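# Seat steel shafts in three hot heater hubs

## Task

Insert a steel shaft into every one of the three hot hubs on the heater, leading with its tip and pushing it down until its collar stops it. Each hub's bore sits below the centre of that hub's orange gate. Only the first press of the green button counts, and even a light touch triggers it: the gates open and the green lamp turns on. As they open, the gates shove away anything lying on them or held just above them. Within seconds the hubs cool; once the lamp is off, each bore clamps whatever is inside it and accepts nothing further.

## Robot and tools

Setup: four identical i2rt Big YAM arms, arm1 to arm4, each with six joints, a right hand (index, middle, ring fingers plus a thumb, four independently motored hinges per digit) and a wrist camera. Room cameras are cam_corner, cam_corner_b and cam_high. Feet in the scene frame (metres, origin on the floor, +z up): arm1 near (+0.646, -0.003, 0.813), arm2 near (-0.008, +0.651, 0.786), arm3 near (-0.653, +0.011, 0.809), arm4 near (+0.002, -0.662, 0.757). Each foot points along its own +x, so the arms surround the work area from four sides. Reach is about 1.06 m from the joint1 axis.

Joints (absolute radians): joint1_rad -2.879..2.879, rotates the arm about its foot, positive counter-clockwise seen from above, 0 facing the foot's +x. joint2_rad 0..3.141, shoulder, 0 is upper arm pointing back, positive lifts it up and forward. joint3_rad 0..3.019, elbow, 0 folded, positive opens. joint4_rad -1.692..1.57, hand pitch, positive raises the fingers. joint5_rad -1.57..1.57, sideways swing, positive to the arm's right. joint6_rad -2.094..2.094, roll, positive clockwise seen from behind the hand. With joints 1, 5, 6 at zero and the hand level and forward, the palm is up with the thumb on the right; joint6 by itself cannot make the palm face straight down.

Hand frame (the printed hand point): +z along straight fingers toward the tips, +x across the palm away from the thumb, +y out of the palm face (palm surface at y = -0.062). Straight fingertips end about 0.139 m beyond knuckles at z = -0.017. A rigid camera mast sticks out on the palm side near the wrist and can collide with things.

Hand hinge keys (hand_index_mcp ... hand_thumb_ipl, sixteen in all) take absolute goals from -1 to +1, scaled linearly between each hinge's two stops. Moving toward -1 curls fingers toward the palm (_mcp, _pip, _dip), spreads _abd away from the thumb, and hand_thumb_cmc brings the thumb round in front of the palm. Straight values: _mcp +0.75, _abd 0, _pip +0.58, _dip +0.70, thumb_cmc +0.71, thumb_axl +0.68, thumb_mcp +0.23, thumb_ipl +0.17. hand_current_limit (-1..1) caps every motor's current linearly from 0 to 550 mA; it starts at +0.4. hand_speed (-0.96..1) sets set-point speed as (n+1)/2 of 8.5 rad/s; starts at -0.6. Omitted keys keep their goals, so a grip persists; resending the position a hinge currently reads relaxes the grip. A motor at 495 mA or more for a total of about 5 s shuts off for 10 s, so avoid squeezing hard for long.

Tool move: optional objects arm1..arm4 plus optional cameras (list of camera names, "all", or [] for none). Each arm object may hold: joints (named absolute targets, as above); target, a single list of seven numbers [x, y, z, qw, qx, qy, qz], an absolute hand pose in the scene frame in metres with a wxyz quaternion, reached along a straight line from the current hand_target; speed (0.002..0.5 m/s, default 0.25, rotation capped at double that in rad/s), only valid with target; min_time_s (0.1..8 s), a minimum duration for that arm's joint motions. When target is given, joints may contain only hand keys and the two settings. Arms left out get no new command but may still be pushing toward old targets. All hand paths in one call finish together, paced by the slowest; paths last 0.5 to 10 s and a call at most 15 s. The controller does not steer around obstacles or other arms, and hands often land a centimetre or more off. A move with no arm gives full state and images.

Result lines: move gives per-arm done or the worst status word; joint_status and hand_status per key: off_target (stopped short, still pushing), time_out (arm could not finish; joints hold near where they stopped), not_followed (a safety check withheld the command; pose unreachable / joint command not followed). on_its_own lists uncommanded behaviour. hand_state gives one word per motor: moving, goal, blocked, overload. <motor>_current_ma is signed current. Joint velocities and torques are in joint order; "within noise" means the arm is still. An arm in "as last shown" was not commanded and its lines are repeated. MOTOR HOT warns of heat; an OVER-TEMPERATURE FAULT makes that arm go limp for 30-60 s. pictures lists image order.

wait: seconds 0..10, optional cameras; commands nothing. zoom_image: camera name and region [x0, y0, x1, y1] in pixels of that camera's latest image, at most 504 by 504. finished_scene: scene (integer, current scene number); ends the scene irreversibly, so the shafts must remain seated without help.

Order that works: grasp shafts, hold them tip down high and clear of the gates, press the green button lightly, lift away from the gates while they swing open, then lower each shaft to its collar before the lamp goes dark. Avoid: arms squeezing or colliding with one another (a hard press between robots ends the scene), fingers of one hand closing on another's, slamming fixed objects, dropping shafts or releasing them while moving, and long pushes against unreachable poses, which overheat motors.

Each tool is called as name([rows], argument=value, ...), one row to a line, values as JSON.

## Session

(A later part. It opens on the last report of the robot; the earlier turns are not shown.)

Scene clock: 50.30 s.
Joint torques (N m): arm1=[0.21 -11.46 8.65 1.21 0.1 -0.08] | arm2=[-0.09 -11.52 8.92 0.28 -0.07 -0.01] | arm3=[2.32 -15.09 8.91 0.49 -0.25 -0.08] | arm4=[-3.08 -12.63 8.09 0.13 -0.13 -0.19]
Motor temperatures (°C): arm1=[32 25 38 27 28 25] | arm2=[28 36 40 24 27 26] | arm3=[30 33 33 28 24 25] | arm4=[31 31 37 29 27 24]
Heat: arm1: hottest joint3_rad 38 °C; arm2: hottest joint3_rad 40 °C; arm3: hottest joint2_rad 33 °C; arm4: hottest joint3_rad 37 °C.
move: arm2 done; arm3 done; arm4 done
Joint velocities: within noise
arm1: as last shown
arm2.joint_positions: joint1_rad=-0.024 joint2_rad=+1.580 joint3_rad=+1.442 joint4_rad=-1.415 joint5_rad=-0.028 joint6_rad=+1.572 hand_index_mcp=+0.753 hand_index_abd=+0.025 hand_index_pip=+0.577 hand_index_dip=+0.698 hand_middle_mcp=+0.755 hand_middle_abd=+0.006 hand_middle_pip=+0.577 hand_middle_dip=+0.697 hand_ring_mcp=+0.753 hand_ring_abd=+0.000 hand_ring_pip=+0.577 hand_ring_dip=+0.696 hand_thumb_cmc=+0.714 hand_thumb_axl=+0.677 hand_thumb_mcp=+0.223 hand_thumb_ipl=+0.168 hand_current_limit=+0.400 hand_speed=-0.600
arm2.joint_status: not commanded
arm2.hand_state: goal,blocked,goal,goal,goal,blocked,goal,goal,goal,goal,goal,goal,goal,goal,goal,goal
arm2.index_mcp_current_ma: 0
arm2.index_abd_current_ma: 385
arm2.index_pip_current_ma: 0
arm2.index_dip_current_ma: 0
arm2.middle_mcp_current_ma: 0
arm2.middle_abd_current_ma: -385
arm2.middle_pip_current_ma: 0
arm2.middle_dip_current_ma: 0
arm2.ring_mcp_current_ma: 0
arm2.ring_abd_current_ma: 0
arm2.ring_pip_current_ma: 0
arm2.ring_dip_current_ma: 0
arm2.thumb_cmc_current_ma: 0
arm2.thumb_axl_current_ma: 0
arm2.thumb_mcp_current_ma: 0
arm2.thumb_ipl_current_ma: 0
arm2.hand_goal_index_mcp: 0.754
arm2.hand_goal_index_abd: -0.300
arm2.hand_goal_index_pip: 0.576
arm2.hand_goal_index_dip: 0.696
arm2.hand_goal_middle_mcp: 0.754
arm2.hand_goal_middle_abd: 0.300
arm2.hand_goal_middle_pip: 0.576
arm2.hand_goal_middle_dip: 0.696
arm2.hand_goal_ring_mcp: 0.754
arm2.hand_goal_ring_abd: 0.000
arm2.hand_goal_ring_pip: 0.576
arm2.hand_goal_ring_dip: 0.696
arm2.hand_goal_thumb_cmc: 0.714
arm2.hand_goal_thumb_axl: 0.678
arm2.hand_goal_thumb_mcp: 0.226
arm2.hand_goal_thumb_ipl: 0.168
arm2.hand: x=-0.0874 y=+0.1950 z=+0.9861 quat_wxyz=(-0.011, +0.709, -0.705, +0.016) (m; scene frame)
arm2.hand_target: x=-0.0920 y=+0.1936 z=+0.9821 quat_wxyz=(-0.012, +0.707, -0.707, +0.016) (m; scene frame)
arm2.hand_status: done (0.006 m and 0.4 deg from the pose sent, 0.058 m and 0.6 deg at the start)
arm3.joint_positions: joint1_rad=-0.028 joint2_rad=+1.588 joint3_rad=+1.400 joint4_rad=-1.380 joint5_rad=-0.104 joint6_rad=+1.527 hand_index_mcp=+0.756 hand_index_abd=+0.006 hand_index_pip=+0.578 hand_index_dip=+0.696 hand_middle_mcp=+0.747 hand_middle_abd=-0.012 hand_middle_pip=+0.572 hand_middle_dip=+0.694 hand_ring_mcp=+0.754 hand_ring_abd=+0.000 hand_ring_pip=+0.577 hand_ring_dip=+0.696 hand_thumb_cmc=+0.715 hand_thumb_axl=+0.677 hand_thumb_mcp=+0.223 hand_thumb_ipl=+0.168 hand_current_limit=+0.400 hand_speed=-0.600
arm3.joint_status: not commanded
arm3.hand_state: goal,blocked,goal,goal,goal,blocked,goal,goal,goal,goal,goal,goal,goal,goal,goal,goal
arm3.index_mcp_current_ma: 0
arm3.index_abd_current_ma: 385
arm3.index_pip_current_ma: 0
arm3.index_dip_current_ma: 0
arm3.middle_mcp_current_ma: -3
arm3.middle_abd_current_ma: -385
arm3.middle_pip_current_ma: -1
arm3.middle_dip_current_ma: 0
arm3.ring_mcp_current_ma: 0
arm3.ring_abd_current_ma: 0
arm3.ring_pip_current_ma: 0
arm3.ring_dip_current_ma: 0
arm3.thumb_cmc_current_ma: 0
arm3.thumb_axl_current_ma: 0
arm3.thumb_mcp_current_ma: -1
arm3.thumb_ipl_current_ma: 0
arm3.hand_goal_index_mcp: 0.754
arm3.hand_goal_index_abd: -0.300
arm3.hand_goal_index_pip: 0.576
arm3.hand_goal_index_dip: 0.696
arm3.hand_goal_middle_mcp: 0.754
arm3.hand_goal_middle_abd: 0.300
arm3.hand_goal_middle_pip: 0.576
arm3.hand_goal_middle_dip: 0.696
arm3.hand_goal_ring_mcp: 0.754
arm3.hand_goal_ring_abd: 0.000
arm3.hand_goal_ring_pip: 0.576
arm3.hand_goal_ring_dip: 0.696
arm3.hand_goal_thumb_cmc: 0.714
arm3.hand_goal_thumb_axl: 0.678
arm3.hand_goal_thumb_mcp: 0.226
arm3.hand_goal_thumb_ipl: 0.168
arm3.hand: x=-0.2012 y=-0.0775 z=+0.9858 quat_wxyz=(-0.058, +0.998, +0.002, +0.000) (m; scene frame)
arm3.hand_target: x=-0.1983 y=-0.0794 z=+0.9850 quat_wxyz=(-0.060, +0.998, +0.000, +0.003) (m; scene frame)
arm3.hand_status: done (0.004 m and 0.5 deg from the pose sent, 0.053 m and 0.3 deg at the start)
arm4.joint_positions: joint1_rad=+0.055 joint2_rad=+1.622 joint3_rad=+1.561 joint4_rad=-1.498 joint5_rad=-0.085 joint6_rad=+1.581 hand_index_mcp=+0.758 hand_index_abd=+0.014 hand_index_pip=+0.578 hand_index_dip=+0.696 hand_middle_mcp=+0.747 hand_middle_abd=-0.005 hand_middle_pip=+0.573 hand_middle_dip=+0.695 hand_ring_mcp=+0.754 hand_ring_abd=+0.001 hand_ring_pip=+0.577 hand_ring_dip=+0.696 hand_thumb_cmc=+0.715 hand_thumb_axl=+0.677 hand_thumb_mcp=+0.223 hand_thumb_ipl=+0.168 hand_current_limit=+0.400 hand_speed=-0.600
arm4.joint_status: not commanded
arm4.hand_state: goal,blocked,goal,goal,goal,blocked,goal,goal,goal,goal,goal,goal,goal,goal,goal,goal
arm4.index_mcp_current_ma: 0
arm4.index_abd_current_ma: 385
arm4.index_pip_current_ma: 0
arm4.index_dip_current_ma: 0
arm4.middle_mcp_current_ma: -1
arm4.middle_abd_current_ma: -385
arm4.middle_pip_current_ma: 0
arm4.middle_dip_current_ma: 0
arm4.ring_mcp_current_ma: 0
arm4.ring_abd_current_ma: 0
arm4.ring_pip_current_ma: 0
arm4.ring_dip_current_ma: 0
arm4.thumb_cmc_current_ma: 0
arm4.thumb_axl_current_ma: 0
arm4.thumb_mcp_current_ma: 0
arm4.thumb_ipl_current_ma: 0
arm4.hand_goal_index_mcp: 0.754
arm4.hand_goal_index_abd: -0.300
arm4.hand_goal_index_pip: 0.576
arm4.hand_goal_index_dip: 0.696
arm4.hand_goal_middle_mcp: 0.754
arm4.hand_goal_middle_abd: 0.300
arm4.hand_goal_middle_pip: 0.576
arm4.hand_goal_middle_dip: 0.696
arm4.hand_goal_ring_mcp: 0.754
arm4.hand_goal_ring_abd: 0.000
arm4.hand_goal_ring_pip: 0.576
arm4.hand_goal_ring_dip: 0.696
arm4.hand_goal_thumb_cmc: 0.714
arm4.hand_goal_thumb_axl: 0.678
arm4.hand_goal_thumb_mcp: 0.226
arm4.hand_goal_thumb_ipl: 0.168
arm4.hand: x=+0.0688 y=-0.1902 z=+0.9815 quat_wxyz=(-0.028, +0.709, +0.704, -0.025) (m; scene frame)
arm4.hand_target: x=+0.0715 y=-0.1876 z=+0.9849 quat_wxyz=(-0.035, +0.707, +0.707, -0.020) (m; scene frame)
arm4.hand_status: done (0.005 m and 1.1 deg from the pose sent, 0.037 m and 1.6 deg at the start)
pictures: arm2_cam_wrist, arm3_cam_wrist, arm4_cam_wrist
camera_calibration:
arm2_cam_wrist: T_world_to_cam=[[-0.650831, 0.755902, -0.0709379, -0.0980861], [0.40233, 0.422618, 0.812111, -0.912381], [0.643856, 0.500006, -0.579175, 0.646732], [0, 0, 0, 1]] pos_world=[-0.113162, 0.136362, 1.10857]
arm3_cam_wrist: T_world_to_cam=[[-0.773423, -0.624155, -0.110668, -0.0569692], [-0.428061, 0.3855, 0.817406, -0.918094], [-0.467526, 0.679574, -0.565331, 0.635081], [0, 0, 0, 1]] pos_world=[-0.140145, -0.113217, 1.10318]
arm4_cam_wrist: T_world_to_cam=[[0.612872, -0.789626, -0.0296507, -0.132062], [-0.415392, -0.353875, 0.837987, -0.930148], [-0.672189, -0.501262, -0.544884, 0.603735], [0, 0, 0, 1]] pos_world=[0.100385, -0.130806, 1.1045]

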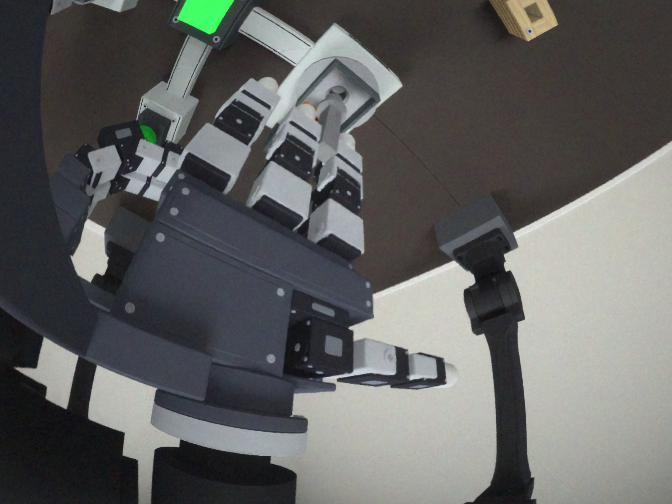

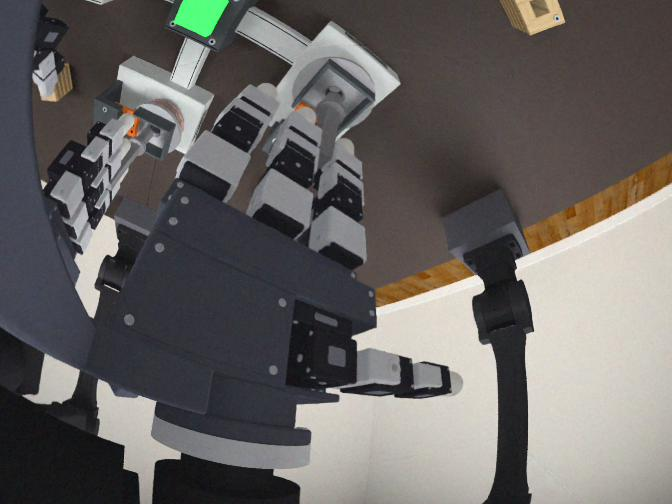

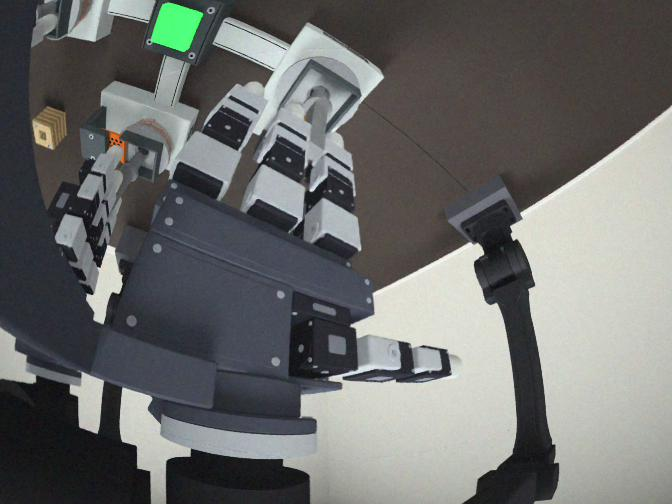

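move(arm2={"target": [-0.092, 0.2000, 0.982, -0.012, 0.7070, -0.7070, 0.0156], "speed": 0.12}, arm3={"target": [-0.1978, -0.0798, 0.955, -0.06, 0.9982, 0, 0.003], "speed": 0.1}, arm4={"target": [0.0712, -0.1867, 0.958, -0.035, 0.7064, 0.7064, -0.0195], "speed": 0.1}, cameras=["arm2_cam_wrist", "arm3_cam_wrist", "arm4_cam_wrist"])

zoom_image(camera="arm2_cam_wrist", region=[270, 40, 390, 130])

zoom_image(camera="arm3_cam_wrist", region=[270, 40, 390, 130])

zoom_image(camera="arm4_cam_wrist", region=[270, 40, 390, 130])

Scene clock: 52.27 s.
Joint torques (N m): arm1=[0.26 -11.4 8.66 1.2 0.11 -0.09] | arm2=[-0.09 -12.63 8.79 0.21 -0.06 -0.02] | arm3=[2.2 -14.97 8.55 0.69 -0.17 -0.09] | arm4=[-2.84 -11.93 6.63 0.95 -0.1 -0.16]
Motor temperatures (°C): arm1=[32 25 38 27 28 25] | arm2=[28 36 40 24 27 26] | arm3=[30 33 33 28 24 25] | arm4=[31 31 37 29 27 24]
Heat: arm1: hottest joint3_rad 38 °C; arm2: hottest joint3_rad 40 °C; arm3: hottest joint2_rad 33 °C; arm4: hottest joint3_rad 37 °C.
move: arm2 done; arm3 done; arm4 done
Joint velocities: within noise
arm1: as last shown
arm2.joint_positions: joint1_rad=-0.024 joint2_rad=+1.580 joint3_rad=+1.422 joint4_rad=-1.412 joint5_rad=-0.028 joint6_rad=+1.572 hand_index_mcp=+0.753 hand_index_abd=+0.025 hand_index_pip=+0.577 hand_index_dip=+0.698 hand_middle_mcp=+0.755 hand_middle_abd=+0.006 hand_middle_pip=+0.577 hand_middle_dip=+0.697 hand_ring_mcp=+0.753 hand_ring_abd=+0.000 hand_ring_pip=+0.577 hand_ring_dip=+0.696 hand_thumb_cmc=+0.714 hand_thumb_axl=+0.677 hand_thumb_mcp=+0.223 hand_thumb_ipl=+0.168 hand_current_limit=+0.400 hand_speed=-0.600
arm2.joint_status: not commanded
arm2.hand_state: goal,blocked,goal,goal,goal,blocked,goal,goal,goal,goal,goal,goal,goal,goal,goal,goal
arm2.index_mcp_current_ma: 0
arm2.index_abd_current_ma: 385
arm2.index_pip_current_ma: 0
arm2.index_dip_current_ma: 0
arm2.middle_mcp_current_ma: 0
arm2.middle_abd_current_ma: -385
arm2.middle_pip_current_ma: 0
arm2.middle_dip_current_ma: 0
arm2.ring_mcp_current_ma: 0
arm2.ring_abd_current_ma: 0
arm2.ring_pip_current_ma: 0
arm2.ring_dip_current_ma: 0
arm2.thumb_cmc_current_ma: 0
arm2.thumb_axl_current_ma: 0
arm2.thumb_mcp_current_ma: 0
arm2.thumb_ipl_current_ma: 0
arm2.hand_goal_index_mcp: 0.754
arm2.hand_goal_index_abd: -0.300
arm2.hand_goal_index_pip: 0.576
arm2.hand_goal_index_dip: 0.696
arm2.hand_goal_middle_mcp: 0.754
arm2.hand_goal_middle_abd: 0.300
arm2.hand_goal_middle_pip: 0.576
arm2.hand_goal_middle_dip: 0.696
arm2.hand_goal_ring_mcp: 0.754
arm2.hand_goal_ring_abd: 0.000
arm2.hand_goal_ring_pip: 0.576
arm2.hand_goal_ring_dip: 0.696
arm2.hand_goal_thumb_cmc: 0.714
arm2.hand_goal_thumb_axl: 0.678
arm2.hand_goal_thumb_mcp: 0.226
arm2.hand_goal_thumb_ipl: 0.168
arm2.hand: x=-0.0874 y=+0.2004 z=+0.9792 quat_wxyz=(-0.017, +0.709, -0.705, +0.010) (m; scene frame)
arm2.hand_target: x=-0.0920 y=+0.2001 z=+0.9820 quat_wxyz=(-0.012, +0.707, -0.707, +0.015) (m; scene frame)
arm2.hand_status: done (0.005 m and 0.9 deg from the pose sent, 0.008 m and 0.4 deg at the start)
arm3.joint_positions: joint1_rad=-0.028 joint2_rad=+1.602 joint3_rad=+1.346 joint4_rad=-1.307 joint5_rad=-0.106 joint6_rad=+1.527 hand_index_mcp=+0.756 hand_index_abd=+0.006 hand_index_pip=+0.578 hand_index_dip=+0.696 hand_middle_mcp=+0.747 hand_middle_abd=-0.012 hand_middle_pip=+0.572 hand_middle_dip=+0.694 hand_ring_mcp=+0.753 hand_ring_abd=+0.000 hand_ring_pip=+0.577 hand_ring_dip=+0.696 hand_thumb_cmc=+0.715 hand_thumb_axl=+0.677 hand_thumb_mcp=+0.223 hand_thumb_ipl=+0.168 hand_current_limit=+0.400 hand_speed=-0.600
arm3.joint_status: not commanded
arm3.hand_state: goal,blocked,goal,goal,goal,blocked,goal,goal,goal,goal,goal,goal,goal,goal,goal,goal
arm3.index_mcp_current_ma: 0
arm3.index_abd_current_ma: 385
arm3.index_pip_current_ma: 0
arm3.index_dip_current_ma: 0
arm3.middle_mcp_current_ma: -3
arm3.middle_abd_current_ma: -385
arm3.middle_pip_current_ma: -1
arm3.middle_dip_current_ma: 0
arm3.ring_mcp_current_ma: 0
arm3.ring_abd_current_ma: 0
arm3.ring_pip_current_ma: 0
arm3.ring_dip_current_ma: 0
arm3.thumb_cmc_current_ma: 0
arm3.thumb_axl_current_ma: 0
arm3.thumb_mcp_current_ma: -1
arm3.thumb_ipl_current_ma: 0
arm3.hand_goal_index_mcp: 0.754
arm3.hand_goal_index_abd: -0.300
arm3.hand_goal_index_pip: 0.576
arm3.hand_goal_index_dip: 0.696
arm3.hand_goal_middle_mcp: 0.754
arm3.hand_goal_middle_abd: 0.300
arm3.hand_goal_middle_pip: 0.576
arm3.hand_goal_middle_dip: 0.696
arm3.hand_goal_ring_mcp: 0.754
arm3.hand_goal_ring_abd: 0.000
arm3.hand_goal_ring_pip: 0.576
arm3.hand_goal_ring_dip: 0.696
arm3.hand_goal_thumb_cmc: 0.714
arm3.hand_goal_thumb_axl: 0.678
arm3.hand_goal_thumb_mcp: 0.226
arm3.hand_goal_thumb_ipl: 0.168
arm3.hand: x=-0.2006 y=-0.0768 z=+0.9587 quat_wxyz=(-0.059, +0.998, +0.002, +0.002) (m; scene frame)
arm3.hand_target: x=-0.1978 y=-0.0797 z=+0.9550 quat_wxyz=(-0.060, +0.998, +0.000, +0.003) (m; scene frame)
arm3.hand_status: done (0.006 m and 0.3 deg from the pose sent, 0.031 m and 0.5 deg at the start)
arm4.joint_positions: joint1_rad=+0.055 joint2_rad=+1.622 joint3_rad=+1.521 joint4_rad=-1.448 joint5_rad=-0.085 joint6_rad=+1.581 hand_index_mcp=+0.758 hand_index_abd=+0.014 hand_index_pip=+0.578 hand_index_dip=+0.696 hand_middle_mcp=+0.747 hand_middle_abd=-0.005 hand_middle_pip=+0.573 hand_middle_dip=+0.695 hand_ring_mcp=+0.754 hand_ring_abd=+0.001 hand_ring_pip=+0.577 hand_ring_dip=+0.696 hand_thumb_cmc=+0.715 hand_thumb_axl=+0.677 hand_thumb_mcp=+0.223 hand_thumb_ipl=+0.168 hand_current_limit=+0.400 hand_speed=-0.600
arm4.joint_status: not commanded
arm4.hand_state: goal,blocked,goal,goal,goal,blocked,goal,goal,goal,goal,goal,goal,goal,goal,goal,goal
arm4.index_mcp_current_ma: 0
arm4.index_abd_current_ma: 385
arm4.index_pip_current_ma: 0
arm4.index_dip_current_ma: 0
arm4.middle_mcp_current_ma: -1
arm4.middle_abd_current_ma: -385
arm4.middle_pip_current_ma: 0
arm4.middle_dip_current_ma: 0
arm4.ring_mcp_current_ma: 0
arm4.ring_abd_current_ma: 0
arm4.ring_pip_current_ma: 0
arm4.ring_dip_current_ma: 0
arm4.thumb_cmc_current_ma: 0
arm4.thumb_axl_current_ma: 0
arm4.thumb_mcp_current_ma: 0
arm4.thumb_ipl_current_ma: 0
arm4.hand_goal_index_mcp: 0.754
arm4.hand_goal_index_abd: -0.300
arm4.hand_goal_index_pip: 0.576
arm4.hand_goal_index_dip: 0.696
arm4.hand_goal_middle_mcp: 0.754
arm4.hand_goal_middle_abd: 0.300
arm4.hand_goal_middle_pip: 0.576
arm4.hand_goal_middle_dip: 0.696
arm4.hand_goal_ring_mcp: 0.754
arm4.hand_goal_ring_abd: 0.000
arm4.hand_goal_ring_pip: 0.576
arm4.hand_goal_ring_dip: 0.696
arm4.hand_goal_thumb_cmc: 0.714
arm4.hand_goal_thumb_axl: 0.678
arm4.hand_goal_thumb_mcp: 0.226
arm4.hand_goal_thumb_ipl: 0.168
arm4.hand: x=+0.0689 y=-0.1890 z=+0.9659 quat_wxyz=(-0.031, +0.709, +0.704, -0.022) (m; scene frame)
arm4.hand_target: x=+0.0711 y=-0.1868 z=+0.9580 quat_wxyz=(-0.035, +0.707, +0.707, -0.020) (m; scene frame)
arm4.hand_status: done (0.009 m and 0.6 deg from the pose sent, 0.024 m and 1.1 deg at the start)
pictures: arm2_cam_wrist, arm3_cam_wrist, arm4_cam_wrist
camera_calibration:
arm2_cam_wrist: T_world_to_cam=[[-0.65102, 0.756852, -0.0578667, -0.115712], [0.402348, 0.408719, 0.819185, -0.913237], [0.643653, 0.510024, -0.570602, 0.629486], [0, 0, 0, 1]] pos_world=[-0.113063, 0.139782, 1.1006]
arm3_cam_wrist: T_world_to_cam=[[-0.772973, -0.623875, -0.115296, -0.0545479], [-0.43151, 0.383756, 0.816413, -0.895908], [-0.465094, 0.680817, -0.565841, 0.620565], [0, 0, 0, 1]] pos_world=[-0.140136, -0.112712, 1.07628]
arm4_cam_wrist: T_world_to_cam=[[0.612929, -0.789233, -0.0378091, -0.123701], [-0.415027, -0.362296, 0.834562, -0.914894], [-0.672362, -0.495836, -0.549615, 0.601568], [0, 0, 0, 1]] pos_world=[0.100585, -0.130813, 1.08949]

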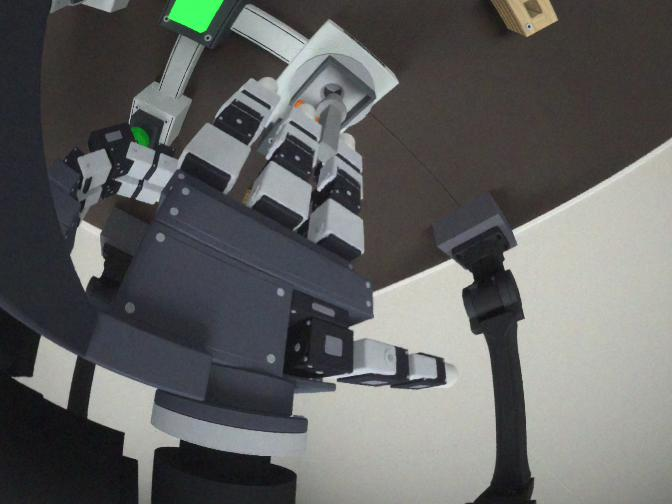

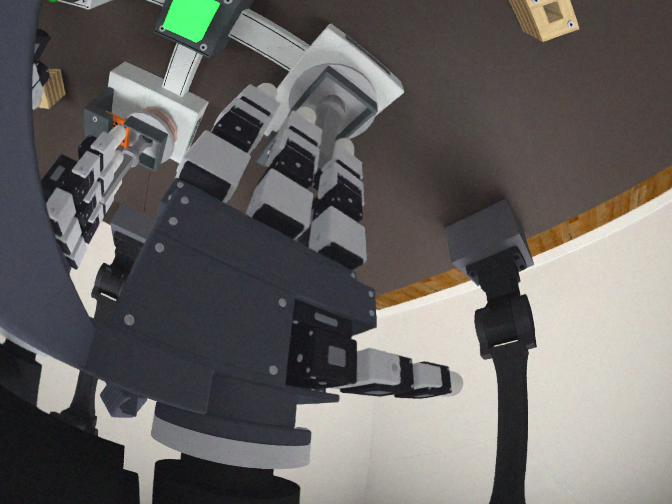

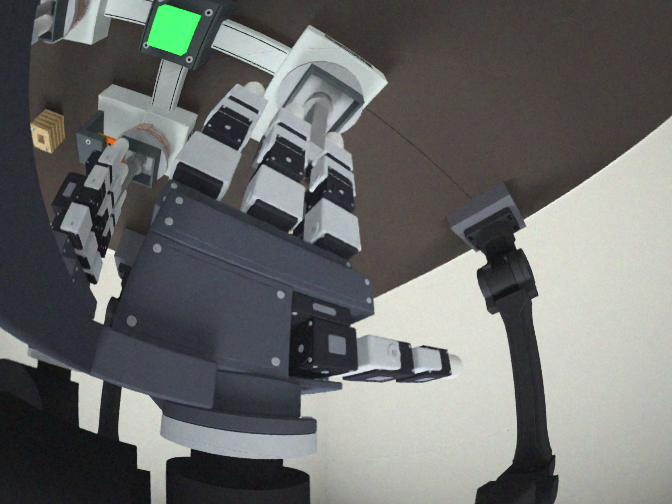

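Scaled by 4.200 from the camera's 672x504 image, which has a finer 960x720 frame.

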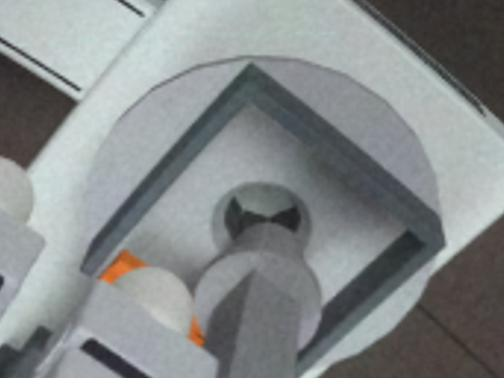

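Scaled by 4.200 from the camera's 672x504 image, which has a finer 960x720 frame.

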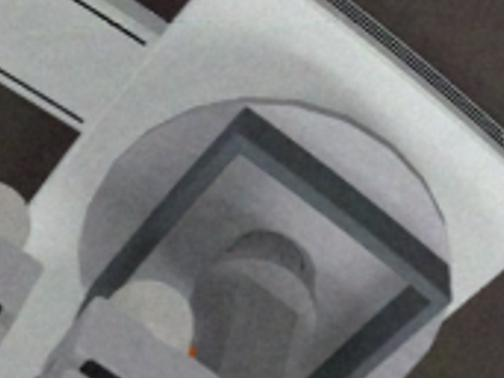

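Scaled by 4.200 from the camera's 672x504 image, which has a finer 960x720 frame.

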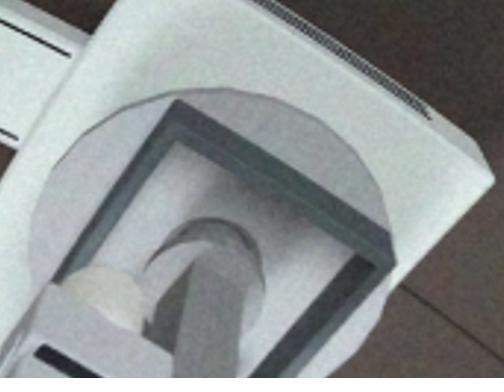

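move(arm2={"target": [-0.0930, 0.1955, 0.957, -0.012, 0.7070, -0.7070, 0.0156], "speed": 0.12}, arm3={"joints": {"hand_index_abd": 0.12, "hand_middle_abd": -0.12}}, arm4={"joints": {"hand_index_abd": 0.12, "hand_middle_abd": -0.12}}, cameras=["arm2_cam_wrist", "arm3_cam_wrist", "arm4_cam_wrist"])

zoom_image(camera="arm2_cam_wrist", region=[270, 40, 390, 130])

zoom_image(camera="arm3_cam_wrist", region=[270, 40, 390, 130])

zoom_image(camera="arm4_cam_wrist", region=[270, 40, 390, 130])

Scene clock: 53.73 s.
Joint torques (N m): arm1=[0.15 -11.4 8.66 1.2 0.11 -0.08] | arm2=[-0.15 -10.99 8.73 0.36 -0.06 -0.03] | arm3=[2.26 -14.8 8.59 0.65 -0.17 -0.1] | arm4=[-3.08 -11.81 7.54 0.35 -0.09 -0.17]
Motor temperatures (°C): arm1=[32 25 38 27 28 25] | arm2=[28 36 39 24 27 26] | arm3=[30 33 33 28 24 25] | arm4=[31 31 37 29 27 24]
Heat: arm1: hottest joint3_rad 38 °C; arm2: hottest joint3_rad 39 °C; arm3: hottest joint2_rad 33 °C; arm4: hottest joint3_rad 37 °C.
move: arm2 done; arm3 done; arm4 done
Joint velocities: within noise
arm1: as last shown
arm2.joint_positions: joint1_rad=-0.026 joint2_rad=+1.581 joint3_rad=+1.384 joint4_rad=-1.351 joint5_rad=-0.028 joint6_rad=+1.571 hand_index_mcp=+0.749 hand_index_abd=+0.025 hand_index_pip=+0.575 hand_index_dip=+0.697 hand_middle_mcp=+0.751 hand_middle_abd=+0.006 hand_middle_pip=+0.575 hand_middle_dip=+0.696 hand_ring_mcp=+0.753 hand_ring_abd=+0.000 hand_ring_pip=+0.577 hand_ring_dip=+0.696 hand_thumb_cmc=+0.714 hand_thumb_axl=+0.677 hand_thumb_mcp=+0.223 hand_thumb_ipl=+0.168 hand_current_limit=+0.400 hand_speed=-0.600
arm2.joint_status: not commanded
arm2.hand_state: goal,blocked,goal,goal,goal,blocked,goal,goal,goal,goal,goal,goal,goal,goal,goal,goal
arm2.index_mcp_current_ma: -1
arm2.index_abd_current_ma: 385
arm2.index_pip_current_ma: 0
arm2.index_dip_current_ma: 0
arm2.middle_mcp_current_ma: 0
arm2.middle_abd_current_ma: -385
arm2.middle_pip_current_ma: 0
arm2.middle_dip_current_ma: 0
arm2.ring_mcp_current_ma: 0
arm2.ring_abd_current_ma: 0
arm2.ring_pip_current_ma: 0
arm2.ring_dip_current_ma: 0
arm2.thumb_cmc_current_ma: 0
arm2.thumb_axl_current_ma: 0
arm2.thumb_mcp_current_ma: 0
arm2.thumb_ipl_current_ma: 0
arm2.hand_goal_index_mcp: 0.754
arm2.hand_goal_index_abd: -0.300
arm2.hand_goal_index_pip: 0.576
arm2.hand_goal_index_dip: 0.696
arm2.hand_goal_middle_mcp: 0.754
arm2.hand_goal_middle_abd: 0.300
arm2.hand_goal_middle_pip: 0.576
arm2.hand_goal_middle_dip: 0.696
arm2.hand_goal_ring_mcp: 0.754
arm2.hand_goal_ring_abd: 0.000
arm2.hand_goal_ring_pip: 0.576
arm2.hand_goal_ring_dip: 0.696
arm2.hand_goal_thumb_cmc: 0.714
arm2.hand_goal_thumb_axl: 0.678
arm2.hand_goal_thumb_mcp: 0.226
arm2.hand_goal_thumb_ipl: 0.168
arm2.hand: x=-0.0879 y=+0.1974 z=+0.9637 quat_wxyz=(-0.009, +0.709, -0.705, +0.017) (m; scene frame)
arm2.hand_target: x=-0.0929 y=+0.1957 z=+0.9570 quat_wxyz=(-0.012, +0.707, -0.707, +0.016) (m; scene frame)
arm2.hand_status: done (0.009 m and 0.5 deg from the pose sent, 0.023 m and 0.9 deg at the start)
arm3.joint_positions: joint1_rad=-0.028 joint2_rad=+1.602 joint3_rad=+1.346 joint4_rad=-1.307 joint5_rad=-0.106 joint6_rad=+1.527 hand_index_mcp=+0.754 hand_index_abd=+0.117 hand_index_pip=+0.578 hand_index_dip=+0.696 hand_middle_mcp=+0.748 hand_middle_abd=-0.117 hand_middle_pip=+0.572 hand_middle_dip=+0.694 hand_ring_mcp=+0.753 hand_ring_abd=+0.000 hand_ring_pip=+0.577 hand_ring_dip=+0.696 hand_thumb_cmc=+0.715 hand_thumb_axl=+0.677 hand_thumb_mcp=+0.223 hand_thumb_ipl=+0.168 hand_current_limit=+0.400 hand_speed=-0.600
arm3.joint_status: all done
arm3.hand_state: goal,goal,goal,goal,goal,goal,goal,goal,goal,goal,goal,goal,goal,goal,goal,goal
arm3.index_mcp_current_ma: 0
arm3.index_abd_current_ma: -1
arm3.index_pip_current_ma: 0
arm3.index_dip_current_ma: 0
arm3.middle_mcp_current_ma: -2
arm3.middle_abd_current_ma: 0
arm3.middle_pip_current_ma: -1
arm3.middle_dip_current_ma: 0
arm3.ring_mcp_current_ma: 0
arm3.ring_abd_current_ma: 0
arm3.ring_pip_current_ma: 0
arm3.ring_dip_current_ma: 0
arm3.thumb_cmc_current_ma: 0
arm3.thumb_axl_current_ma: 0
arm3.thumb_mcp_current_ma: -1
arm3.thumb_ipl_current_ma: 0
arm3.hand_goal_index_mcp: 0.754
arm3.hand_goal_index_abd: 0.120
arm3.hand_goal_index_pip: 0.576
arm3.hand_goal_index_dip: 0.696
arm3.hand_goal_middle_mcp: 0.754
arm3.hand_goal_middle_abd: -0.120
arm3.hand_goal_middle_pip: 0.576
arm3.hand_goal_middle_dip: 0.696
arm3.hand_goal_ring_mcp: 0.754
arm3.hand_goal_ring_abd: 0.000
arm3.hand_goal_ring_pip: 0.576
arm3.hand_goal_ring_dip: 0.696
arm3.hand_goal_thumb_cmc: 0.714
arm3.hand_goal_thumb_axl: 0.678
arm3.hand_goal_thumb_mcp: 0.226
arm3.hand_goal_thumb_ipl: 0.168
arm3.hand: x=-0.2006 y=-0.0768 z=+0.9587 quat_wxyz=(-0.059, +0.998, +0.002, +0.002) (m; scene frame)
arm3.hand_target: x=-0.1978 y=-0.0797 z=+0.9550 quat_wxyz=(-0.060, +0.998, +0.000, +0.003) (m; scene frame)
arm3.hand_status: not commanded
arm4.joint_positions: joint1_rad=+0.055 joint2_rad=+1.622 joint3_rad=+1.508 joint4_rad=-1.434 joint5_rad=-0.086 joint6_rad=+1.581 hand_index_mcp=+0.754 hand_index_abd=+0.116 hand_index_pip=+0.578 hand_index_dip=+0.696 hand_middle_mcp=+0.747 hand_middle_abd=-0.116 hand_middle_pip=+0.573 hand_middle_dip=+0.695 hand_ring_mcp=+0.754 hand_ring_abd=+0.001 hand_ring_pip=+0.577 hand_ring_dip=+0.696 hand_thumb_cmc=+0.715 hand_thumb_axl=+0.677 hand_thumb_mcp=+0.223 hand_thumb_ipl=+0.168 hand_current_limit=+0.400 hand_speed=-0.600
arm4.joint_status: all done
arm4.hand_state: goal,goal,goal,goal,goal,goal,goal,goal,goal,goal,goal,goal,goal,goal,goal,goal
arm4.index_mcp_current_ma: 0
arm4.index_abd_current_ma: 0
arm4.index_pip_current_ma: 0
arm4.index_dip_current_ma: 0
arm4.middle_mcp_current_ma: -1
arm4.middle_abd_current_ma: 0
arm4.middle_pip_current_ma: 0
arm4.middle_dip_current_ma: 0
arm4.ring_mcp_current_ma: 0
arm4.ring_abd_current_ma: 0
arm4.ring_pip_current_ma: 0
arm4.ring_dip_current_ma: 0
arm4.thumb_cmc_current_ma: 0
arm4.thumb_axl_current_ma: 0
arm4.thumb_mcp_current_ma: 0
arm4.thumb_ipl_current_ma: 0
arm4.hand_goal_index_mcp: 0.754
arm4.hand_goal_index_abd: 0.120
arm4.hand_goal_index_pip: 0.576
arm4.hand_goal_index_dip: 0.696
arm4.hand_goal_middle_mcp: 0.754
arm4.hand_goal_middle_abd: -0.120
arm4.hand_goal_middle_pip: 0.576
arm4.hand_goal_middle_dip: 0.696
arm4.hand_goal_ring_mcp: 0.754
arm4.hand_goal_ring_abd: 0.000
arm4.hand_goal_ring_pip: 0.576
arm4.hand_goal_ring_dip: 0.696
arm4.hand_goal_thumb_cmc: 0.714
arm4.hand_goal_thumb_axl: 0.678
arm4.hand_goal_thumb_mcp: 0.226
arm4.hand_goal_thumb_ipl: 0.168
arm4.hand: x=+0.0689 y=-0.1890 z=+0.9612 quat_wxyz=(-0.032, +0.709, +0.704, -0.021) (m; scene frame)
arm4.hand_target: x=+0.0711 y=-0.1868 z=+0.9581 quat_wxyz=(-0.035, +0.707, +0.707, -0.020) (m; scene frame)
arm4.hand_status: not commanded
pictures: arm2_cam_wrist, arm3_cam_wrist, arm4_cam_wrist
camera_calibration:
arm2_cam_wrist: T_world_to_cam=[[-0.649904, 0.756397, -0.0740924, -0.0989248], [0.402864, 0.42552, 0.81033, -0.89382], [0.644458, 0.496787, -0.581271, 0.635504], [0, 0, 0, 1]] pos_world=[-0.11376, 0.139455, 1.08636]
arm3_cam_wrist: T_world_to_cam=[[-0.772967, -0.623822, -0.115622, -0.0541126], [-0.431836, 0.383798, 0.816221, -0.895698], [-0.464801, 0.680841, -0.566052, 0.620883], [0, 0, 0, 1]] pos_world=[-0.140035, -0.112712, 1.07628]
arm4_cam_wrist: T_world_to_cam=[[0.612939, -0.789127, -0.0398068, -0.121933], [-0.414659, -0.364146, 0.83394, -0.910767], [-0.67258, -0.494648, -0.550418, 0.599938], [0, 0, 0, 1]] pos_world=[0.100586, -0.131115, 1.08489]

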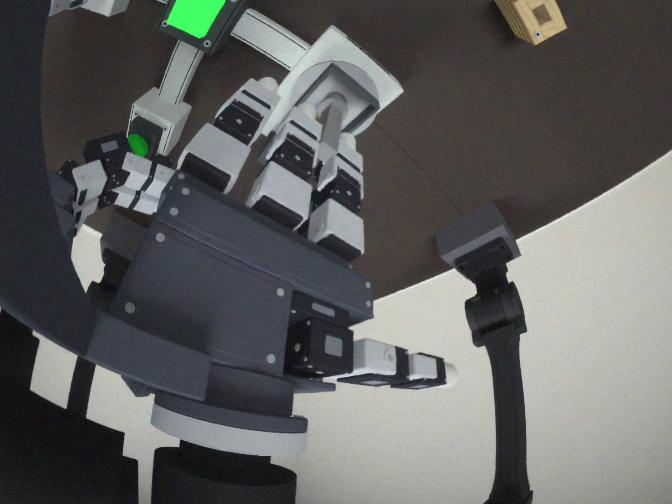

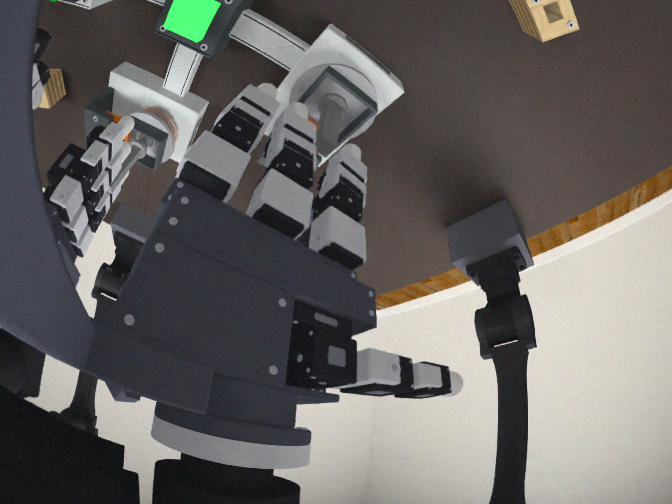

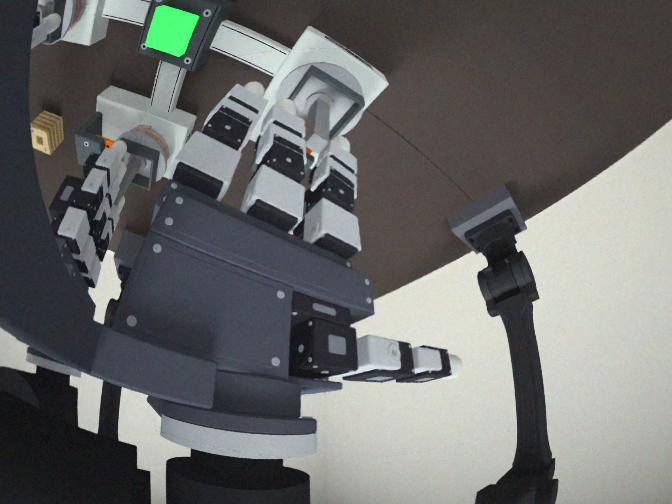

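Scaled by 4.200 from the camera's 672x504 image, which has a finer 960x720 frame.

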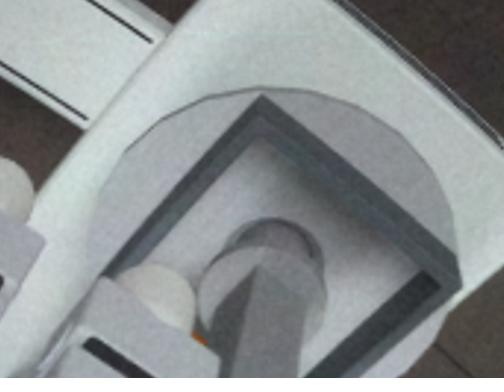

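Scaled by 4.200 from the camera's 672x504 image, which has a finer 960x720 frame.

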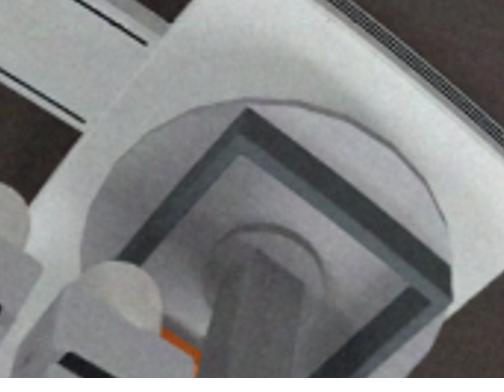

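Scaled by 4.200 from the camera's 672x504 image, which has a finer 960x720 frame.

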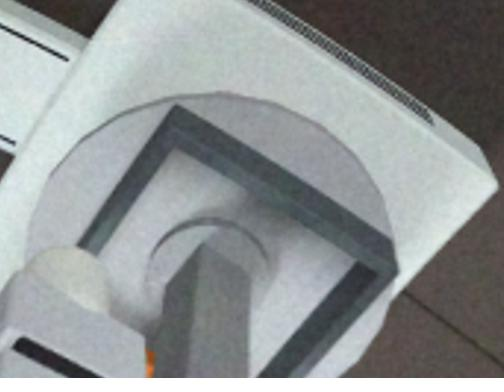

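move(arm2={"joints": {"hand_index_abd": 0.12, "hand_middle_abd": -0.12}}, cameras=["arm2_cam_wrist", "cam_corner", "cam_corner_b"])

zoom_image(camera="arm2_cam_wrist", region=[270, 40, 390, 130])

zoom_image(camera="cam_corner", region=[330, 200, 440, 340])

zoom_image(camera="cam_corner_b", region=[320, 230, 570, 370])

Scene clock: 54.60 s.
Joint torques (N m): arm1=[0.15 -11.52 8.64 1.21 0.11 -0.09] | arm2=[-0.09 -11.34 8.72 0.38 -0.06 -0.03] | arm3=[2.02 -14.74 8.55 0.7 -0.16 -0.1] | arm4=[-2.96 -11.99 7.53 0.43 -0.1 -0.19]
Motor temperatures (°C): arm1=[32 25 38 27 28 25] | arm2=[28 36 39 24 27 26] | arm3=[30 33 33 28 24 25] | arm4=[31 31 37 29 27 24]
Heat: arm1: hottest joint3_rad 38 °C; arm2: hottest joint3_rad 39 °C; arm3: hottest joint2_rad 33 °C; arm4: hottest joint3_rad 37 °C.
move: arm2 done
Joint velocities: within noise
arm1, arm3, arm4: as last shown
arm2.joint_positions: joint1_rad=-0.026 joint2_rad=+1.581 joint3_rad=+1.384 joint4_rad=-1.351 joint5_rad=-0.029 joint6_rad=+1.571 hand_index_mcp=+0.750 hand_index_abd=+0.117 hand_index_pip=+0.575 hand_index_dip=+0.697 hand_middle_mcp=+0.751 hand_middle_abd=-0.117 hand_middle_pip=+0.575 hand_middle_dip=+0.696 hand_ring_mcp=+0.753 hand_ring_abd=+0.000 hand_ring_pip=+0.577 hand_ring_dip=+0.696 hand_thumb_cmc=+0.714 hand_thumb_axl=+0.677 hand_thumb_mcp=+0.223 hand_thumb_ipl=+0.168 hand_current_limit=+0.400 hand_speed=-0.600
arm2.joint_status: all done
arm2.hand_state: goal,goal,goal,goal,goal,goal,goal,goal,goal,goal,goal,goal,goal,goal,goal,goal
arm2.index_mcp_current_ma: -1
arm2.index_abd_current_ma: 0
arm2.index_pip_current_ma: 0
arm2.index_dip_current_ma: 0
arm2.middle_mcp_current_ma: 0
arm2.middle_abd_current_ma: 0
arm2.middle_pip_current_ma: 0
arm2.middle_dip_current_ma: 0
arm2.ring_mcp_current_ma: 0
arm2.ring_abd_current_ma: 0
arm2.ring_pip_current_ma: 0
arm2.ring_dip_current_ma: 0
arm2.thumb_cmc_current_ma: 0
arm2.thumb_axl_current_ma: 0
arm2.thumb_mcp_current_ma: 0
arm2.thumb_ipl_current_ma: 0
arm2.hand_goal_index_mcp: 0.754
arm2.hand_goal_index_abd: 0.120
arm2.hand_goal_index_pip: 0.576
arm2.hand_goal_index_dip: 0.696
arm2.hand_goal_middle_mcp: 0.754
arm2.hand_goal_middle_abd: -0.120
arm2.hand_goal_middle_pip: 0.576
arm2.hand_goal_middle_dip: 0.696
arm2.hand_goal_ring_mcp: 0.754
arm2.hand_goal_ring_abd: 0.000
arm2.hand_goal_ring_pip: 0.576
arm2.hand_goal_ring_dip: 0.696
arm2.hand_goal_thumb_cmc: 0.714
arm2.hand_goal_thumb_axl: 0.678
arm2.hand_goal_thumb_mcp: 0.226
arm2.hand_goal_thumb_ipl: 0.168
arm2.hand: x=-0.0878 y=+0.1974 z=+0.9637 quat_wxyz=(-0.009, +0.709, -0.705, +0.017) (m; scene frame)
arm2.hand_target: x=-0.0929 y=+0.1957 z=+0.9570 quat_wxyz=(-0.012, +0.707, -0.707, +0.016) (m; scene frame)
arm2.hand_status: not commanded
pictures: arm2_cam_wrist, cam_corner, cam_corner_b
camera_calibration:
arm2_cam_wrist: T_world_to_cam=[[-0.649884, 0.75639, -0.0743285, -0.0986724], [0.402586, 0.42554, 0.810456, -0.893912], [0.644651, 0.496779, -0.581064, 0.635244], [0, 0, 0, 1]] pos_world=[-0.113759, 0.139455, 1.08626]

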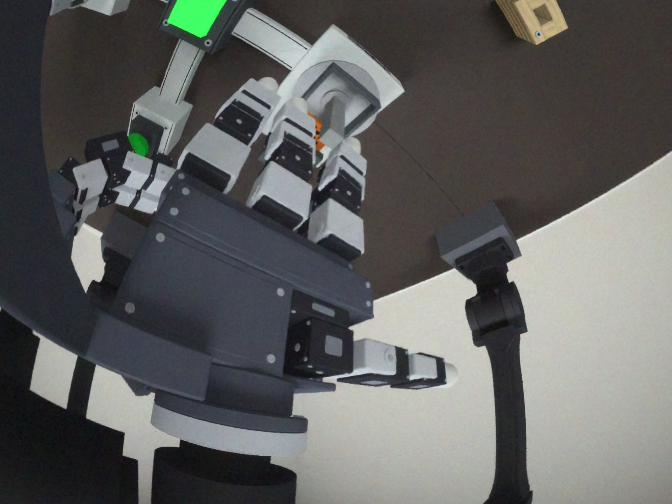

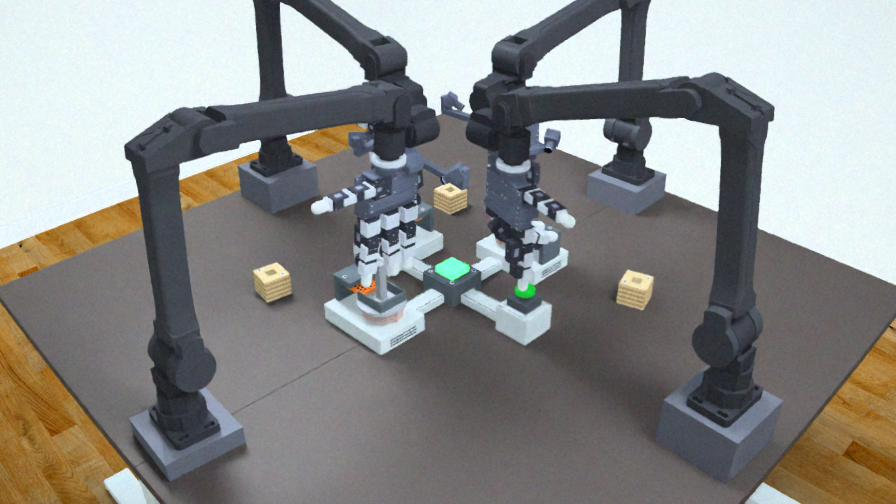

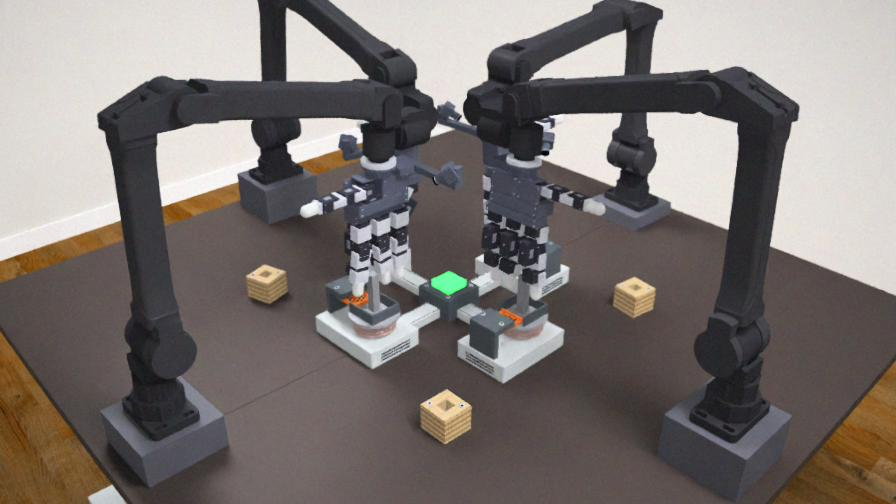

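Scaled by 4.200 from the camera's 672x504 image, which has a finer 960x720 frame.

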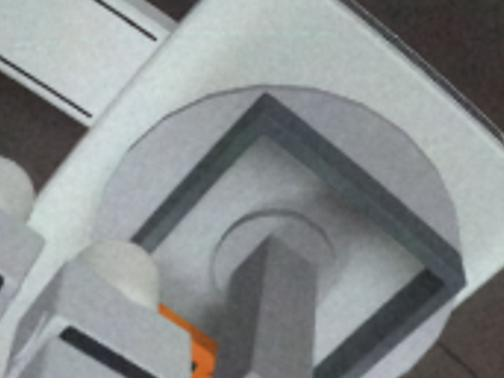

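Scaled by 3.600 from the camera's 896x504 image, which has a finer 1280x720 frame.

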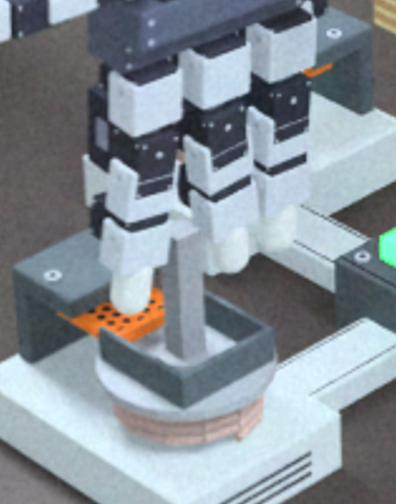

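Scaled by 2.016 from the camera's 896x504 image, which has a finer 1280x720 frame.

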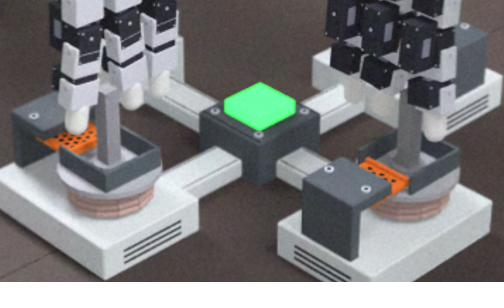

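zoom_image(camera="cam_corner_b", region=[490, 240, 570, 330])

zoom_image(camera="cam_corner_b", region=[330, 250, 420, 340])

Scaled by 5.600 from the camera's 896x504 image, which has a finer 1280x720 frame.

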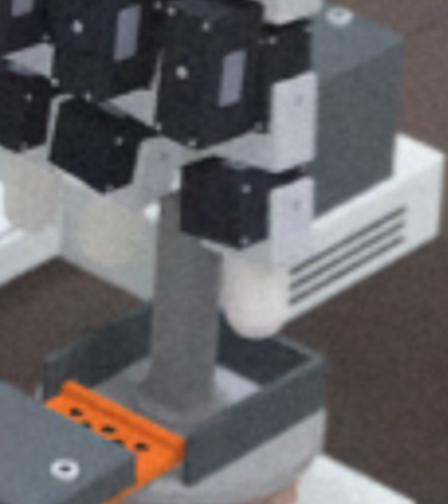

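Scaled by 5.600 from the camera's 896x504 image, which has a finer 1280x720 frame.

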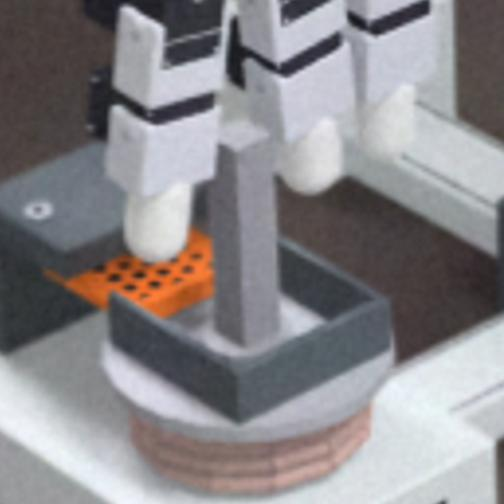

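move(arm3={"joints": {"hand_index_abd": -0.3, "hand_middle_abd": 0.3}})

move(arm3={"target": [-0.1978, -0.0798, 0.943, -0.06, 0.9982, 0, 0.003], "speed": 0.1}, cameras=["arm3_cam_wrist", "cam_corner_b"])

zoom_image(camera="cam_corner_b", region=[490, 240, 570, 330])

zoom_image(camera="arm3_cam_wrist", region=[270, 40, 390, 130])

Scene clock: 56.60 s.
Joint torques (N m): arm1=[0.21 -11.46 8.66 1.17 0.11 -0.08] | arm2=[-0.21 -11.05 8.73 0.36 -0.05 -0.04] | arm3=[2.08 -14.92 8.57 0.66 -0.17 -0.09] | arm4=[-2.9 -11.93 7.57 0.36 -0.1 -0.17]
Motor temperatures (°C): arm1=[32 25 38 27 28 25] | arm2=[28 36 39 24 27 25] | arm3=[30 33 32 28 24 25] | arm4=[31 31 37 29 27 24]
Heat: arm1: hottest joint3_rad 38 °C; arm2: hottest joint3_rad 39 °C; arm3: hottest joint2_rad 33 °C; arm4: hottest joint3_rad 37 °C.
move: arm3 off_target
Joint velocities: within noise
arm1, arm2, arm4: as last shown
arm3.joint_positions: joint1_rad=-0.028 joint2_rad=+1.602 joint3_rad=+1.346 joint4_rad=-1.307 joint5_rad=-0.106 joint6_rad=+1.527 hand_index_mcp=+0.754 hand_index_abd=+0.008 hand_index_pip=+0.578 hand_index_dip=+0.696 hand_middle_mcp=+0.748 hand_middle_abd=-0.007 hand_middle_pip=+0.572 hand_middle_dip=+0.694 hand_ring_mcp=+0.753 hand_ring_abd=+0.000 hand_ring_pip=+0.577 hand_ring_dip=+0.696 hand_thumb_cmc=+0.715 hand_thumb_axl=+0.677 hand_thumb_mcp=+0.223 hand_thumb_ipl=+0.168 hand_current_limit=+0.400 hand_speed=-0.600
arm3.joint_status: hand_index_abd off_target (ended at +0.008, target -0.300); hand_middle_abd off_target (ended at -0.007, target +0.300)
arm3.hand_state: goal,blocked,goal,goal,goal,blocked,goal,goal,goal,goal,goal,goal,goal,goal,goal,goal
arm3.index_mcp_current_ma: 0
arm3.index_abd_current_ma: 385
arm3.index_pip_current_ma: 0
arm3.index_dip_current_ma: 0
arm3.middle_mcp_current_ma: -2
arm3.middle_abd_current_ma: -385
arm3.middle_pip_current_ma: -1
arm3.middle_dip_current_ma: 0
arm3.ring_mcp_current_ma: 0
arm3.ring_abd_current_ma: 0
arm3.ring_pip_current_ma: 0
arm3.ring_dip_current_ma: 0
arm3.thumb_cmc_current_ma: 0
arm3.thumb_axl_current_ma: 0
arm3.thumb_mcp_current_ma: -1
arm3.thumb_ipl_current_ma: 0
arm3.hand_goal_index_mcp: 0.754
arm3.hand_goal_index_abd: -0.300
arm3.hand_goal_index_pip: 0.576
arm3.hand_goal_index_dip: 0.696
arm3.hand_goal_middle_mcp: 0.754
arm3.hand_goal_middle_abd: 0.300
arm3.hand_goal_middle_pip: 0.576
arm3.hand_goal_middle_dip: 0.696
arm3.hand_goal_ring_mcp: 0.754
arm3.hand_goal_ring_abd: 0.000
arm3.hand_goal_ring_pip: 0.576
arm3.hand_goal_ring_dip: 0.696
arm3.hand_goal_thumb_cmc: 0.714
arm3.hand_goal_thumb_axl: 0.678
arm3.hand_goal_thumb_mcp: 0.226
arm3.hand_goal_thumb_ipl: 0.168
arm3.hand: x=-0.2006 y=-0.0768 z=+0.9587 quat_wxyz=(-0.059, +0.998, +0.002, +0.002) (m; scene frame)
arm3.hand_target: x=-0.1978 y=-0.0797 z=+0.9550 quat_wxyz=(-0.060, +0.998, +0.000, +0.003) (m; scene frame)
arm3.hand_status: not commanded
pictures: none

Scene clock: 57.57 s.
Joint torques (N m): arm1=[0.21 -11.46 8.66 1.2 0.11 -0.09] | arm2=[-0.09 -11.11 8.76 0.4 -0.05 -0.03] | arm3=[2.02 -13.92 7.12 1.76 -0.18 -0.1] | arm4=[-3.02 -11.87 7.5 0.39 -0.09 -0.16]
Motor temperatures (°C): arm1=[32 25 38 27 28 25] | arm2=[28 36 39 24 27 25] | arm3=[30 33 32 28 24 25] | arm4=[31 31 37 29 27 24]
Heat: arm1: hottest joint3_rad 38 °C; arm2: hottest joint3_rad 39 °C; arm3: hottest joint2_rad 33 °C; arm4: hottest joint3_rad 37 °C.
move: arm3 off_target
Joint velocities: within noise
arm1, arm2, arm4: as last shown
arm3.joint_positions: joint1_rad=-0.028 joint2_rad=+1.599 joint3_rad=+1.340 joint4_rad=-1.300 joint5_rad=-0.106 joint6_rad=+1.527 hand_index_mcp=+0.754 hand_index_abd=+0.008 hand_index_pip=+0.578 hand_index_dip=+0.696 hand_middle_mcp=+0.748 hand_middle_abd=-0.006 hand_middle_pip=+0.572 hand_middle_dip=+0.694 hand_ring_mcp=+0.753 hand_ring_abd=+0.000 hand_ring_pip=+0.577 hand_ring_dip=+0.696 hand_thumb_cmc=+0.715 hand_thumb_axl=+0.677 hand_thumb_mcp=+0.223 hand_thumb_ipl=+0.168 hand_current_limit=+0.400 hand_speed=-0.600
arm3.joint_status: not commanded
arm3.hand_state: goal,blocked,goal,goal,goal,blocked,goal,goal,goal,goal,goal,goal,goal,goal,goal,goal
arm3.index_mcp_current_ma: 0
arm3.index_abd_current_ma: 385
arm3.index_pip_current_ma: 0
arm3.index_dip_current_ma: 0
arm3.middle_mcp_current_ma: -2
arm3.middle_abd_current_ma: -385
arm3.middle_pip_current_ma: -1
arm3.middle_dip_current_ma: 0
arm3.ring_mcp_current_ma: 0
arm3.ring_abd_current_ma: 0
arm3.ring_pip_current_ma: 0
arm3.ring_dip_current_ma: 0
arm3.thumb_cmc_current_ma: 0
arm3.thumb_axl_current_ma: 0
arm3.thumb_mcp_current_ma: -1
arm3.thumb_ipl_current_ma: 0
arm3.hand_goal_index_mcp: 0.754
arm3.hand_goal_index_abd: -0.300
arm3.hand_goal_index_pip: 0.576
arm3.hand_goal_index_dip: 0.696
arm3.hand_goal_middle_mcp: 0.754
arm3.hand_goal_middle_abd: 0.300
arm3.hand_goal_middle_pip: 0.576
arm3.hand_goal_middle_dip: 0.696
arm3.hand_goal_ring_mcp: 0.754
arm3.hand_goal_ring_abd: 0.000
arm3.hand_goal_ring_pip: 0.576
arm3.hand_goal_ring_dip: 0.696
arm3.hand_goal_thumb_cmc: 0.714
arm3.hand_goal_thumb_axl: 0.678
arm3.hand_goal_thumb_mcp: 0.226
arm3.hand_goal_thumb_ipl: 0.168
arm3.hand: x=-0.2010 y=-0.0768 z=+0.9581 quat_wxyz=(-0.059, +0.998, +0.002, +0.004) (m; scene frame)
arm3.hand_target: x=-0.1982 y=-0.0797 z=+0.9433 quat_wxyz=(-0.060, +0.998, +0.000, +0.003) (m; scene frame)
arm3.hand_status: off_target (0.016 m and 0.3 deg from the pose sent, 0.016 m and 0.3 deg at the start)
pictures: arm3_cam_wrist, cam_corner_b
camera_calibration:
arm3_cam_wrist: T_world_to_cam=[[-0.772474, -0.623837, -0.118788, -0.051451], [-0.435301, 0.383961, 0.814302, -0.894201], [-0.462382, 0.680735, -0.568157, 0.622788], [0, 0, 0, 1]] pos_world=[-0.141025, -0.112712, 1.07588]

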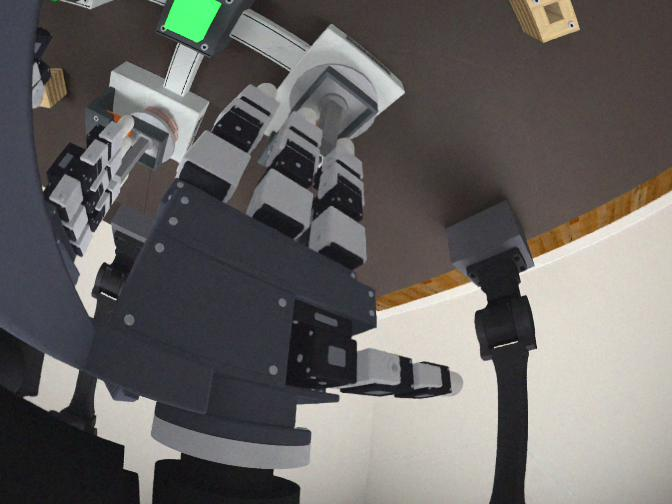

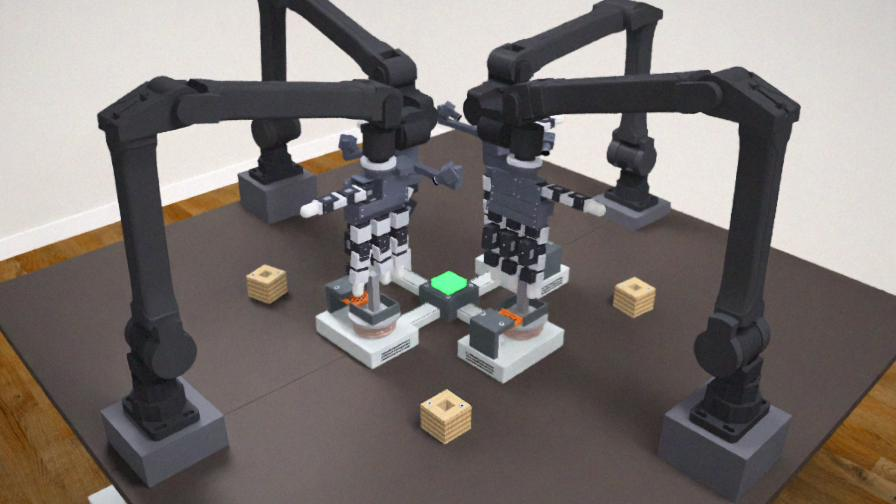

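Scaled by 5.600 from the camera's 896x504 image, which has a finer 1280x720 frame.

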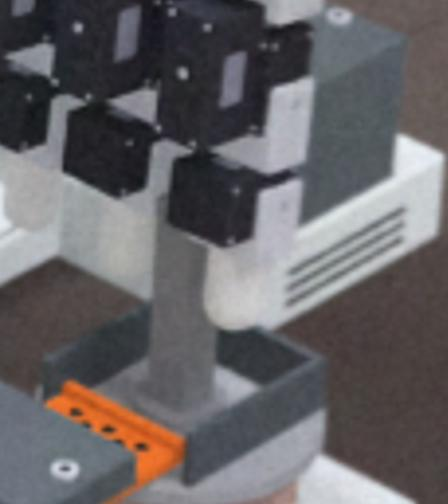

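Scaled by 4.200 from the camera's 672x504 image, which has a finer 960x720 frame.

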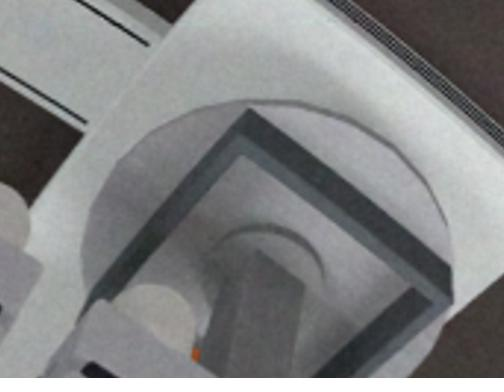

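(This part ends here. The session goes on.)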